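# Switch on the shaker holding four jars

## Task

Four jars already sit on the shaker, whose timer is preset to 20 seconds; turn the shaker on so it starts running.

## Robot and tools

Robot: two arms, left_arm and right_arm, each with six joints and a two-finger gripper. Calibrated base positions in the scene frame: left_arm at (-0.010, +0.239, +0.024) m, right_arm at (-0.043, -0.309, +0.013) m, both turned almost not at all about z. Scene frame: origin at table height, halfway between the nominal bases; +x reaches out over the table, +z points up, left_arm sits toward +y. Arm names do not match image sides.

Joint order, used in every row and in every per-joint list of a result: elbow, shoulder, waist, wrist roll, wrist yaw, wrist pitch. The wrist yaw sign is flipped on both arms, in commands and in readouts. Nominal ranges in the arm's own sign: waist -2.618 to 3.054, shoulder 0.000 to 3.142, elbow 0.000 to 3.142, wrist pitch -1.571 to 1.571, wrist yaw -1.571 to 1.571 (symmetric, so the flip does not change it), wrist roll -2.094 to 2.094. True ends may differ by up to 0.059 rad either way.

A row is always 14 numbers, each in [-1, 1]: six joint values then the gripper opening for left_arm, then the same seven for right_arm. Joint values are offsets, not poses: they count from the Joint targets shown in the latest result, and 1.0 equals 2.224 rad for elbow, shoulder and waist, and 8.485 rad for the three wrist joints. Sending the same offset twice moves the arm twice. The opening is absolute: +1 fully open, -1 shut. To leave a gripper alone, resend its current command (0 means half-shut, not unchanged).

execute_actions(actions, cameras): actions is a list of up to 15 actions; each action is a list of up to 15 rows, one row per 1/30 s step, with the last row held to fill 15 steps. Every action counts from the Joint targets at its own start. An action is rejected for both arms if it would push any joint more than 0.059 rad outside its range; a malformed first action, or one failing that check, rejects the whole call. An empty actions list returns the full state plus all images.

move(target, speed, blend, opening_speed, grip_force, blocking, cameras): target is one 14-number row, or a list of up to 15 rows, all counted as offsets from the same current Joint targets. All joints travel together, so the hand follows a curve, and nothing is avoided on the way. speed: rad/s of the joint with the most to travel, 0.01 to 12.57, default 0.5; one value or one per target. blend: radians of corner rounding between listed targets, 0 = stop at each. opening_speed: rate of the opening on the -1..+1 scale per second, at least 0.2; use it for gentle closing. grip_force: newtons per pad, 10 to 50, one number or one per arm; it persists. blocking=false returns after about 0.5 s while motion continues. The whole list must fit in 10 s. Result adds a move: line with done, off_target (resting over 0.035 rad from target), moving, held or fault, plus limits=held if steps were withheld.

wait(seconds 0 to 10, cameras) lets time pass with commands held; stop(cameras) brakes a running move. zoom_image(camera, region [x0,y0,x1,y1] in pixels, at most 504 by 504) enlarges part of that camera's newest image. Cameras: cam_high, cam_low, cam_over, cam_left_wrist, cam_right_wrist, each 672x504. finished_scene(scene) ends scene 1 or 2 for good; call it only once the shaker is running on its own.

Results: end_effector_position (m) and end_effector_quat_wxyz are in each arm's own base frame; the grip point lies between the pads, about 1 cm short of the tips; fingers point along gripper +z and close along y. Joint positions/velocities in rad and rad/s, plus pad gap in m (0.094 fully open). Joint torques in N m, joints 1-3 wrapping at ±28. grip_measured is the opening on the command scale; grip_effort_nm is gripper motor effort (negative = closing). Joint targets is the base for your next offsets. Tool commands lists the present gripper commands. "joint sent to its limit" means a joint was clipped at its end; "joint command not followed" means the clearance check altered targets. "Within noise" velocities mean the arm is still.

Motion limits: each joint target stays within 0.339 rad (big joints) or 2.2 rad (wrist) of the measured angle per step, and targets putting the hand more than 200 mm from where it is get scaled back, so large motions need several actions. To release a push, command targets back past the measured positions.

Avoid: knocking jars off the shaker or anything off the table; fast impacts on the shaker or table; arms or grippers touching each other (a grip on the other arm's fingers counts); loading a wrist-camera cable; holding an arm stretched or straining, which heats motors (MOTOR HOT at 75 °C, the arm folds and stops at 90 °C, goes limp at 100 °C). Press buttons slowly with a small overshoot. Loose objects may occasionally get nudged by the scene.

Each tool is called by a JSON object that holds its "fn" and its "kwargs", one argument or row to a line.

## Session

{"fn": "execute_actions", "kwargs": {
  "actions": []
}}

Scene clock: 0.00 s.
left_arm: end_effector_position=(+0.2344, -0.2055, +0.2659) grip_measured=+1.000 grip_effort_nm=n/a end_effector_quat_wxyz=(+0.546, -0.126, +0.772, -0.300) | right_arm: end_effector_position=(+0.2652, +0.1234, +0.2639) grip_measured=+1.000 grip_effort_nm=n/a end_effector_quat_wxyz=(+0.443, +0.212, +0.846, +0.207)
Joint names: [elbow, shoulder, waist, wrist roll, wrist yaw, wrist pitch]
Joint positions: left_arm=[0.651 0.838 -1.139 -0.889 0.773 -0.131 0.094] | right_arm=[0.945 0.873 0.682 0.955 -0.413 -0.679 0.094]
Joint velocities: within noise
Joint torques (N m): no reading
Heat: left arm: 46 °C; right arm: 38 °C.
Joint targets: left_arm=[0.657 0.833 -1.139 -0.885 0.777 -0.142] | right_arm=[0.949 0.868 0.682 0.952 -0.423 -0.694]
Tool commands: left_gripper/opening=+1.0 right_gripper/opening=+1.0
camera_calibration:
cam_left_wrist: T_world_to_cam=[[-0.146727, -0.782254, 0.605434, -0.290183], [-0.735087, -0.323329, -0.595907, 0.298013], [0.661905, -0.532482, -0.527583, -0.0318572], [0, 0, 0, 1]] pos_world=[0.197574, -0.147604, 0.336467]
cam_right_wrist: T_world_to_cam=[[-0.134966, -0.83685, -0.530534, 0.279311], [-0.842555, 0.378696, -0.383002, 0.311638], [0.521426, 0.395312, -0.756203, 0.104744], [0, 0, 0, 1]] pos_world=[0.245653, 0.0743184, 0.34675]

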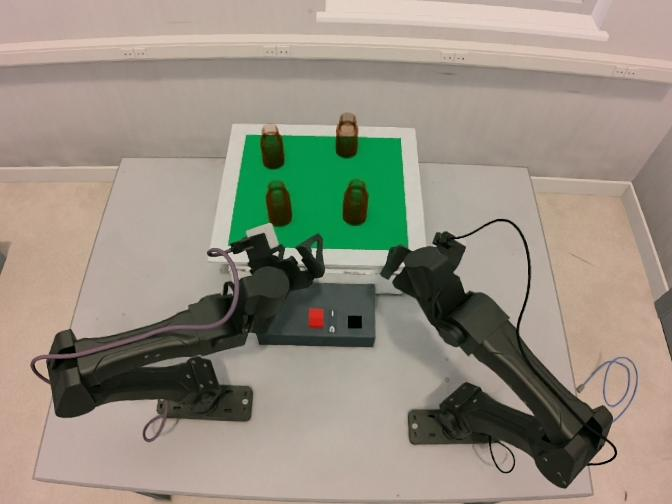

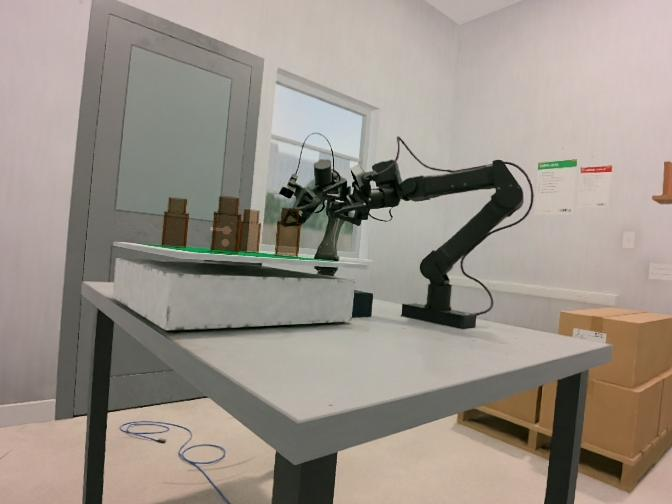

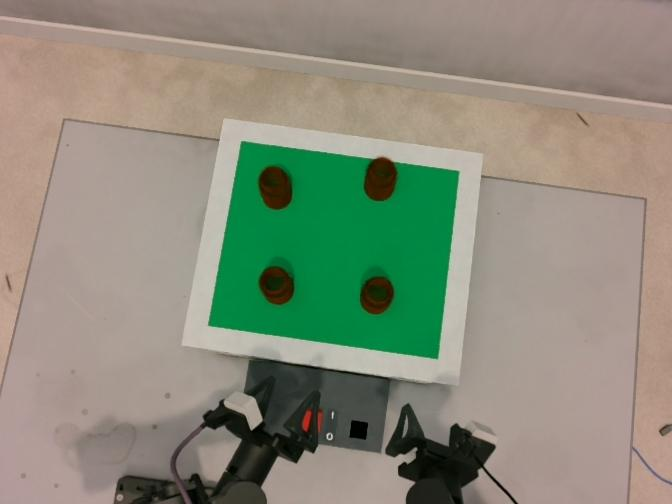

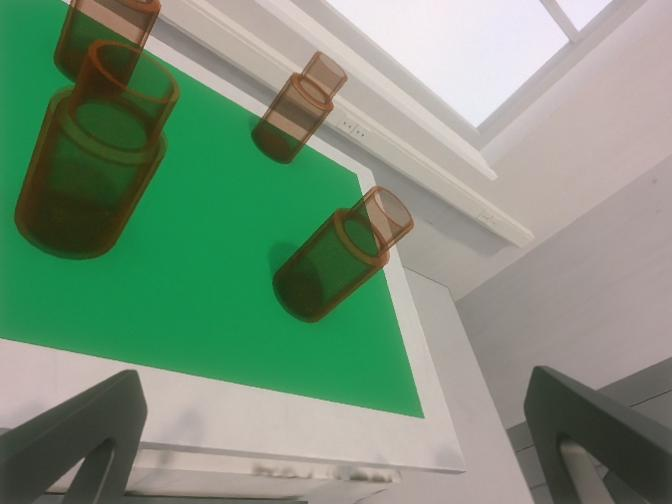

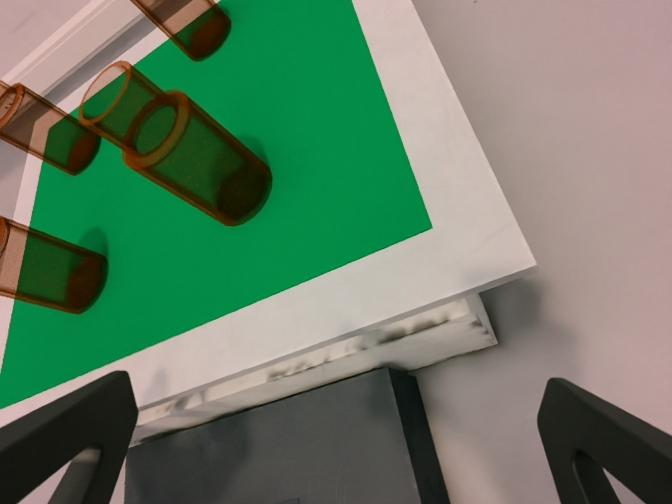

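{"fn": "move", "kwargs": {
  "target": [
    [0,-0.195,0,0,0,0,1,0,0,0,0,0,0,-1],
    [0,-0.195,0.54,0,0,0,1,0,0,0,-0.1122,0.0499,0,-1],
    [0,-0.195,0.54,0,0,0,1,0.161,0.334,0.0976,-0.1122,0.0499,-0.0238,-1]
  ],
  "speed": 0.9,
  "blend": [0.05,0.1,0],
  "cameras": ["cam_over","cam_right_wrist"]
}}

Scene clock: 6.63 s.
left_arm: end_effector_position=(+0.1907, +0.1382, +0.3630) grip_measured=+1.000 grip_effort_nm=0.00 end_effector_quat_wxyz=(+0.733, -0.532, +0.421, -0.049) | right_arm: end_effector_position=(+0.2340, +0.2923, +0.1326) grip_measured=-0.992 grip_effort_nm=-0.42 end_effector_quat_wxyz=(+0.177, -0.422, +0.885, +0.082)
Joint names: [elbow, shoulder, waist, wrist roll, wrist yaw, wrist pitch]
Joint positions: left_arm=[0.651 0.405 0.057 -0.889 0.775 -0.133 0.094] | right_arm=[1.285 1.598 0.896 0.005 -0.006 -0.865 0]
Joint torques (N m): left_arm=[7.8 2.43 0.49 0.05 -0.01 1.69] | right_arm=[9.57 -6.64 0.31 0 0.1 0.64]
Heat: left arm: 48 °C; right arm: 39 °C.
Joint targets: left_arm=[0.657 0.399 0.062 -0.885 0.777 -0.142] | right_arm=[1.307 1.611 0.899 0.000 0.000 -0.896]
move: done; blend cut to 0 rad at target 1
camera_calibration:
cam_right_wrist: T_world_to_cam=[[0.802079, -0.597141, -0.00957193, -0.0117635], [-0.595288, -0.800672, 0.0675066, 0.39819], [-0.0479749, -0.0484476, -0.997673, 0.249967], [0, 0, 0, 1]] pos_world=[0.258465, 0.323906, 0.222392]
Images, in order (width x height): cam_over 672x504, cam_right_wrist 672x504.

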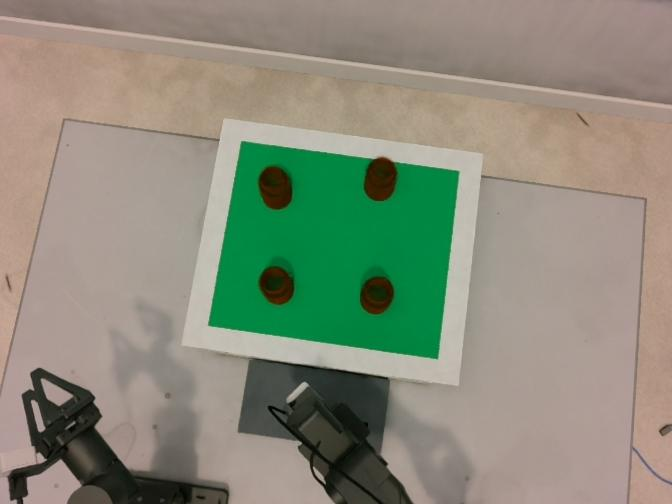

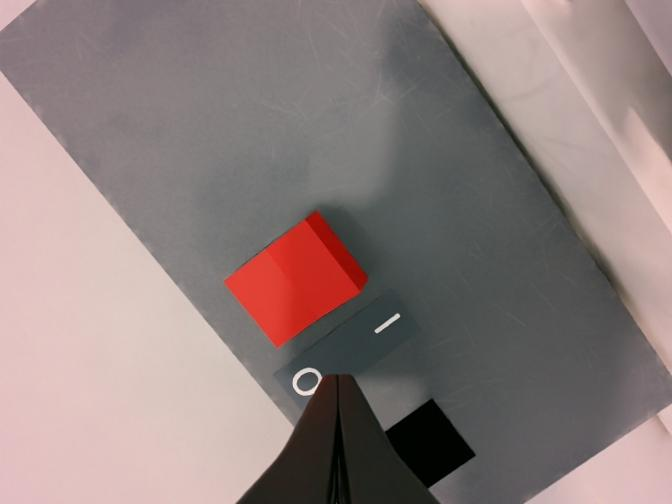

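{"fn": "move", "kwargs": {
  "target": [
    [0,0,0,0,0,0,1,0.0067,0.0553,0.0065,0,0,0.0128,-1],
    [0,0,0,0,0,0,1,-0.072,0.0823,0.0065,0,0,0.0401,-1]
  ],
  "speed": [0.4,0.1],
  "blend": [0.02,0],
  "cameras": ["cam_over","cam_right_wrist"]
}}

Scene clock: 12.50 s.
left_arm: end_effector_position=(+0.1907, +0.1382, +0.3630) grip_measured=+1.000 grip_effort_nm=0.01 end_effector_quat_wxyz=(+0.733, -0.532, +0.421, -0.049) | right_arm: end_effector_position=(+0.2594, +0.3308, +0.0825) grip_measured=-0.992 grip_effort_nm=-0.42 end_effector_quat_wxyz=(+0.217, -0.423, +0.874, +0.101)
Joint names: [elbow, shoulder, waist, wrist roll, wrist yaw, wrist pitch]
Joint positions: left_arm=[0.651 0.405 0.057 -0.889 0.775 -0.133 0.094] | right_arm=[1.195 1.735 0.908 0.004 -0.01 -0.548 0]
Joint torques (N m): left_arm=[7.82 2.44 0.49 0.05 -0.03 1.7] | right_arm=[2.81 -3.82 0.55 0 0.13 1]
Heat: left arm: 48 °C; right arm: 39 °C.
Joint targets: left_arm=[0.657 0.399 0.062 -0.885 0.777 -0.142] | right_arm=[1.147 1.794 0.914 0.000 0.000 -0.556]
move: off_target (right_arm); right_arm: the shoulder is farthest, 0.059 rad from its target
camera_calibration:
cam_right_wrist: T_world_to_cam=[[0.808559, -0.58841, -0.00252959, -0.0147723], [-0.588312, -0.808329, -0.0221986, 0.455609], [0.0110171, 0.019437, -0.99975, 0.165389], [0, 0, 0, 1]] pos_world=[0.278162, 0.356375, 0.175424]
Images, in order (width x height): cam_over 672x504, cam_right_wrist 672x504.

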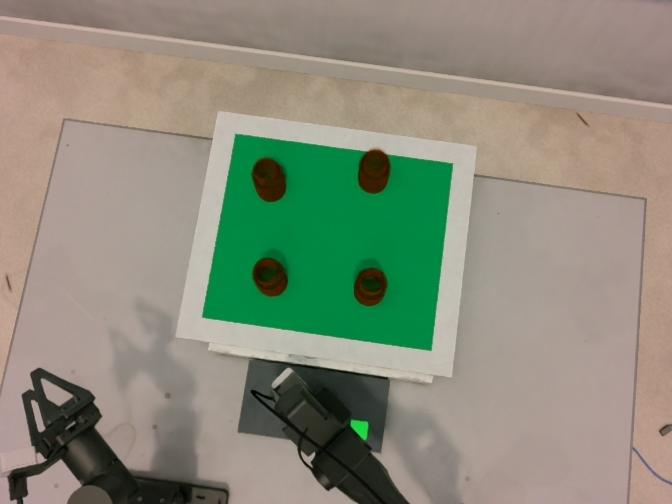

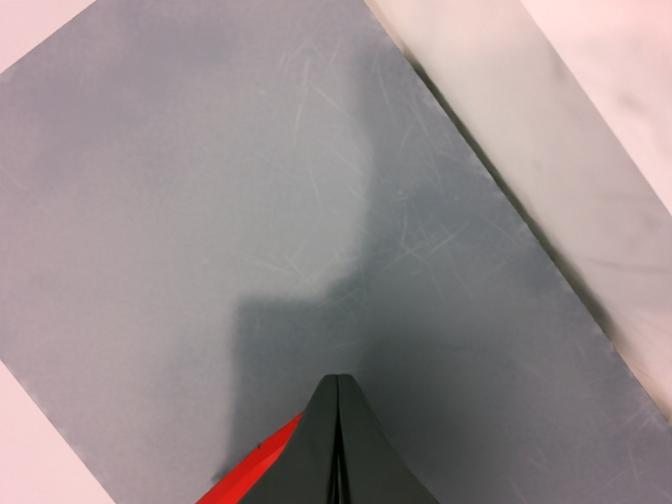

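On. Retract and let it run.

{"fn": "move", "kwargs": {
  "target": [0,0,0,0,0,0,1,0.073,-0.11,0,0,0,-0.025,-1],
  "cameras": ["cam_over"]
}}

{"fn": "wait", "kwargs": {
  "seconds": 8,
  "cameras": ["cam_over"]
}}

{"fn": "wait", "kwargs": {
  "seconds": 8.5,
  "cameras": ["cam_over"]
}}

{"fn": "wait", "kwargs": {
  "seconds": 0.7,
  "cameras": ["cam_over"]
}}

Scene clock: 14.83 s.
left_arm: end_effector_position=(+0.1907, +0.1382, +0.3630) grip_measured=+1.000 grip_effort_nm=0.00 end_effector_quat_wxyz=(+0.733, -0.532, +0.421, -0.049) | right_arm: end_effector_position=(+0.2499, +0.3190, +0.1704) grip_measured=-0.992 grip_effort_nm=-0.42 end_effector_quat_wxyz=(+0.259, -0.417, +0.863, +0.123)
Joint names: [elbow, shoulder, waist, wrist roll, wrist yaw, wrist pitch]
Joint positions: left_arm=[0.651 0.405 0.057 -0.889 0.775 -0.133 0.094] | right_arm=[1.302 1.553 0.908 0.004 -0.009 -0.738 0]
Joint torques (N m): left_arm=[7.72 2.43 0.5 0.04 -0.03 1.69] | right_arm=[8.34 -8.05 0.57 -0.01 0.12 0.93]
Heat: left arm: 49 °C; right arm: 39 °C.
Joint targets: left_arm=[0.657 0.399 0.062 -0.885 0.777 -0.142] | right_arm=[1.310 1.549 0.914 0.000 0.000 -0.768]
move: done
Images, in order (width x height): cam_over 672x504.

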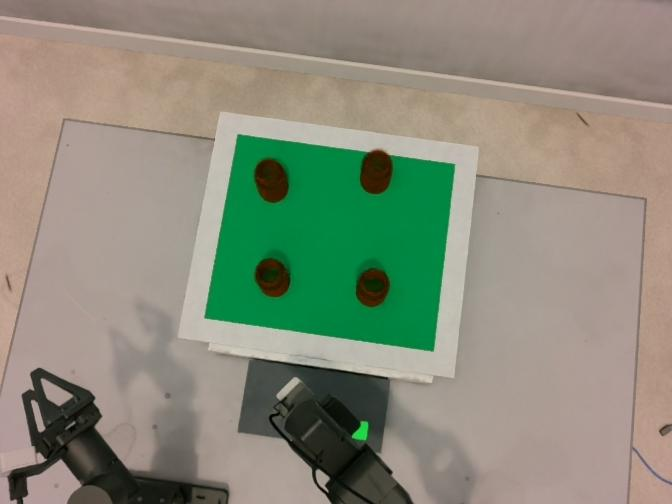

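Scene clock: 22.83 s.
left_arm: end_effector_position=(+0.1907, +0.1382, +0.3630) grip_measured=+1.000 grip_effort_nm=0.01 end_effector_quat_wxyz=(+0.733, -0.532, +0.421, -0.049) | right_arm: end_effector_position=(+0.2498, +0.3189, +0.1703) grip_measured=-0.992 grip_effort_nm=-0.42 end_effector_quat_wxyz=(+0.259, -0.417, +0.863, +0.122)
Joint names: [elbow, shoulder, waist, wrist roll, wrist yaw, wrist pitch]
Joint positions: left_arm=[0.651 0.405 0.057 -0.889 0.775 -0.133 0.094] | right_arm=[1.302 1.553 0.908 0.004 -0.009 -0.739 0]
Joint torques (N m): left_arm=[7.75 2.43 0.47 0.04 -0.02 1.68] | right_arm=[8.32 -8.05 0.57 0 0.11 0.93]
Heat: left arm: 49 °C; right arm: 40 °C.
Joint targets: left_arm=[0.657 0.399 0.062 -0.885 0.777 -0.142] | right_arm=[1.310 1.549 0.914 0.000 0.000 -0.768]
Tool commands: left_gripper/opening=+1.0 right_gripper/opening=-1.0
wait: 8.00 s; at rest by 0.17 s
Images, in order (width x height): cam_over 672x504.

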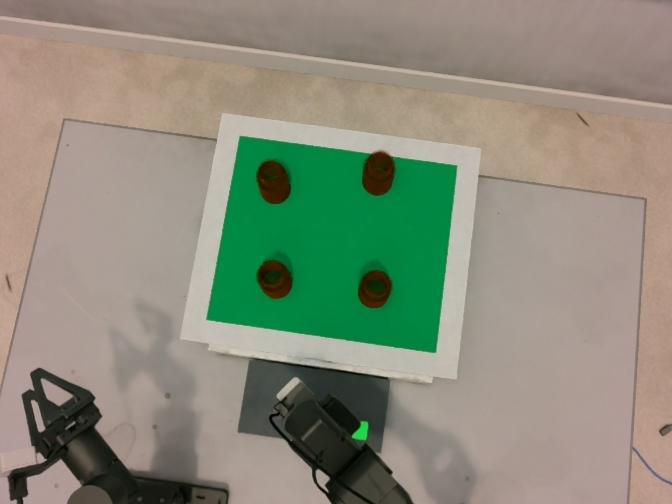

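Scene clock: 31.33 s.
left_arm: end_effector_position=(+0.1907, +0.1382, +0.3630) grip_measured=+1.000 grip_effort_nm=0.01 end_effector_quat_wxyz=(+0.733, -0.532, +0.421, -0.049) | right_arm: end_effector_position=(+0.2498, +0.3189, +0.1703) grip_measured=-0.992 grip_effort_nm=-0.42 end_effector_quat_wxyz=(+0.259, -0.417, +0.863, +0.122)
Joint names: [elbow, shoulder, waist, wrist roll, wrist yaw, wrist pitch]
Joint positions: left_arm=[0.651 0.405 0.057 -0.889 0.775 -0.133 0.094] | right_arm=[1.302 1.553 0.908 0.004 -0.009 -0.739 0]
Joint torques (N m): left_arm=[7.83 2.41 0.51 0.03 -0.01 1.69] | right_arm=[8.32 -8.03 0.55 0 0.13 0.94]
Heat: left arm: 50 °C; right arm: 40 °C.
Joint targets: left_arm=[0.657 0.399 0.062 -0.885 0.777 -0.142] | right_arm=[1.310 1.549 0.914 0.000 0.000 -0.768]
Tool commands: left_gripper/opening=+1.0 right_gripper/opening=-1.0
wait: 8.50 s; at rest by 0.17 s
Images, in order (width x height): cam_over 672x504.

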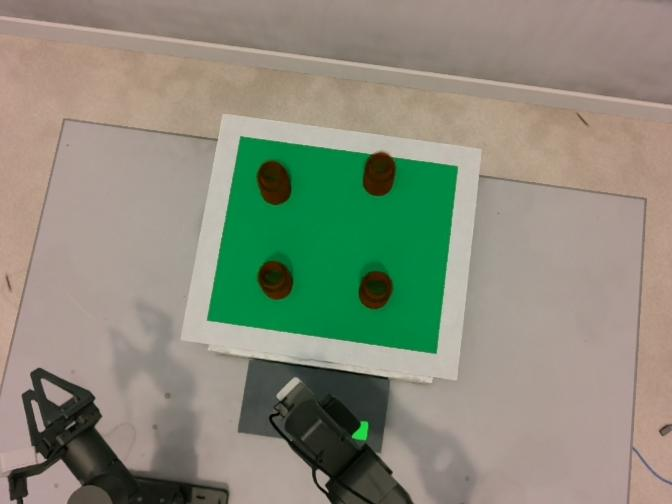

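Scene clock: 32.03 s.
left_arm: end_effector_position=(+0.1907, +0.1382, +0.3630) grip_measured=+1.000 grip_effort_nm=0.01 end_effector_quat_wxyz=(+0.733, -0.532, +0.421, -0.049) | right_arm: end_effector_position=(+0.2498, +0.3189, +0.1703) grip_measured=-0.992 grip_effort_nm=-0.42 end_effector_quat_wxyz=(+0.259, -0.417, +0.863, +0.122)
Joint names: [elbow, shoulder, waist, wrist roll, wrist yaw, wrist pitch]
Joint positions: left_arm=[0.651 0.405 0.057 -0.889 0.775 -0.133 0.094] | right_arm=[1.302 1.553 0.908 0.004 -0.009 -0.739 0]
Joint torques (N m): left_arm=[7.77 2.44 0.49 0.05 -0.03 1.69] | right_arm=[8.34 -8.05 0.57 0 0.13 0.93]
Heat: left arm: 50 °C; right arm: 40 °C.
Joint targets: left_arm=[0.657 0.399 0.062 -0.885 0.777 -0.142] | right_arm=[1.310 1.549 0.914 0.000 0.000 -0.768]
Tool commands: left_gripper/opening=+1.0 right_gripper/opening=-1.0
wait: 0.70 s; at rest by 0.17 s
Images, in order (width x height): cam_over 672x504.

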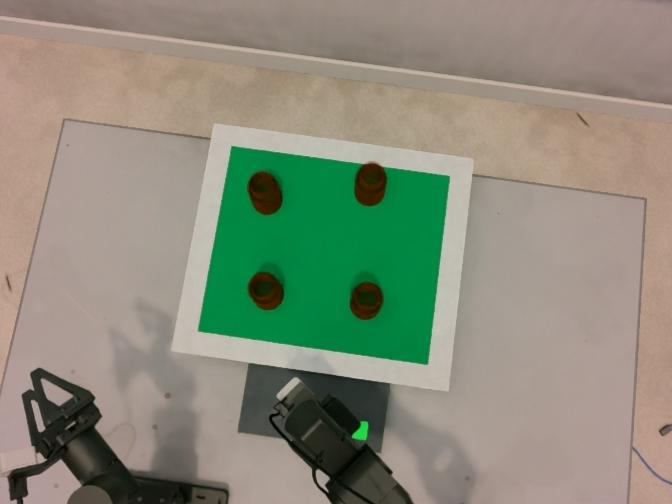

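{"fn": "wait", "kwargs": {
  "seconds": 0.8,
  "cameras": ["cam_over"]
}}

{"fn": "wait", "kwargs": {
  "seconds": 0.3,
  "cameras": ["cam_over"]
}}

Scene clock: 33.43 s.
left_arm: end_effector_position=(+0.1907, +0.1382, +0.3630) grip_measured=+1.000 grip_effort_nm=0.01 end_effector_quat_wxyz=(+0.733, -0.532, +0.421, -0.049) | right_arm: end_effector_position=(+0.2498, +0.3189, +0.1703) grip_measured=-0.992 grip_effort_nm=-0.42 end_effector_quat_wxyz=(+0.259, -0.417, +0.863, +0.122)
Joint names: [elbow, shoulder, waist, wrist roll, wrist yaw, wrist pitch]
Joint positions: left_arm=[0.651 0.405 0.057 -0.889 0.775 -0.133 0.094] | right_arm=[1.302 1.553 0.908 0.004 -0.009 -0.739 0]
Joint torques (N m): left_arm=[7.75 2.39 0.49 0.05 -0.03 1.69] | right_arm=[8.34 -8.05 0.57 -0.01 0.12 0.93]
Heat: left arm: 50 °C; right arm: 40 °C.
Joint targets: left_arm=[0.657 0.399 0.062 -0.885 0.777 -0.142] | right_arm=[1.310 1.549 0.914 0.000 0.000 -0.768]
Tool commands: left_gripper/opening=+1.0 right_gripper/opening=-1.0
wait: 0.80 s; at rest from the start
Images, in order (width x height): cam_over 672x504.

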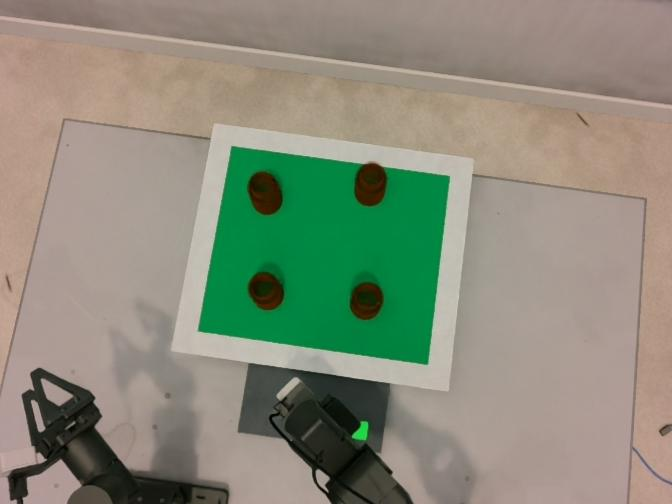

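Scene clock: 33.73 s.
left_arm: end_effector_position=(+0.1907, +0.1382, +0.3630) grip_measured=+1.000 grip_effort_nm=0.00 end_effector_quat_wxyz=(+0.733, -0.532, +0.421, -0.049) | right_arm: end_effector_position=(+0.2498, +0.3189, +0.1703) grip_measured=-0.992 grip_effort_nm=-0.42 end_effector_quat_wxyz=(+0.259, -0.417, +0.863, +0.122)
Joint names: [elbow, shoulder, waist, wrist roll, wrist yaw, wrist pitch]
Joint positions: left_arm=[0.651 0.405 0.057 -0.889 0.775 -0.133 0.094] | right_arm=[1.302 1.553 0.908 0.004 -0.009 -0.739 0]
Joint torques (N m): left_arm=[7.79 2.44 0.46 0.05 -0.01 1.68] | right_arm=[8.34 -8.03 0.54 0 0.11 0.93]
Heat: left arm: 50 °C; right arm: 40 °C.
Joint targets: left_arm=[0.657 0.399 0.062 -0.885 0.777 -0.142] | right_arm=[1.310 1.549 0.914 0.000 0.000 -0.768]
Tool commands: left_gripper/opening=+1.0 right_gripper/opening=-1.0
wait: 0.30 s; at rest by 0.17 s
Images, in order (width x height): cam_over 672x504.

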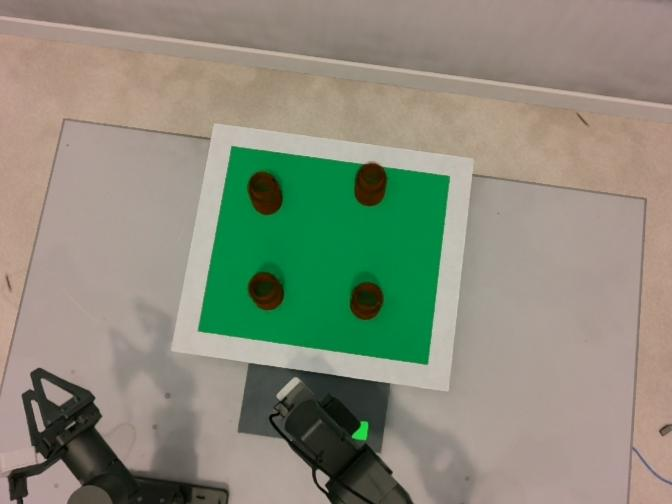

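Stopped.

{"fn": "finished_scene", "kwargs": {
  "scene": 2
}}

The scene is finished: the task was done.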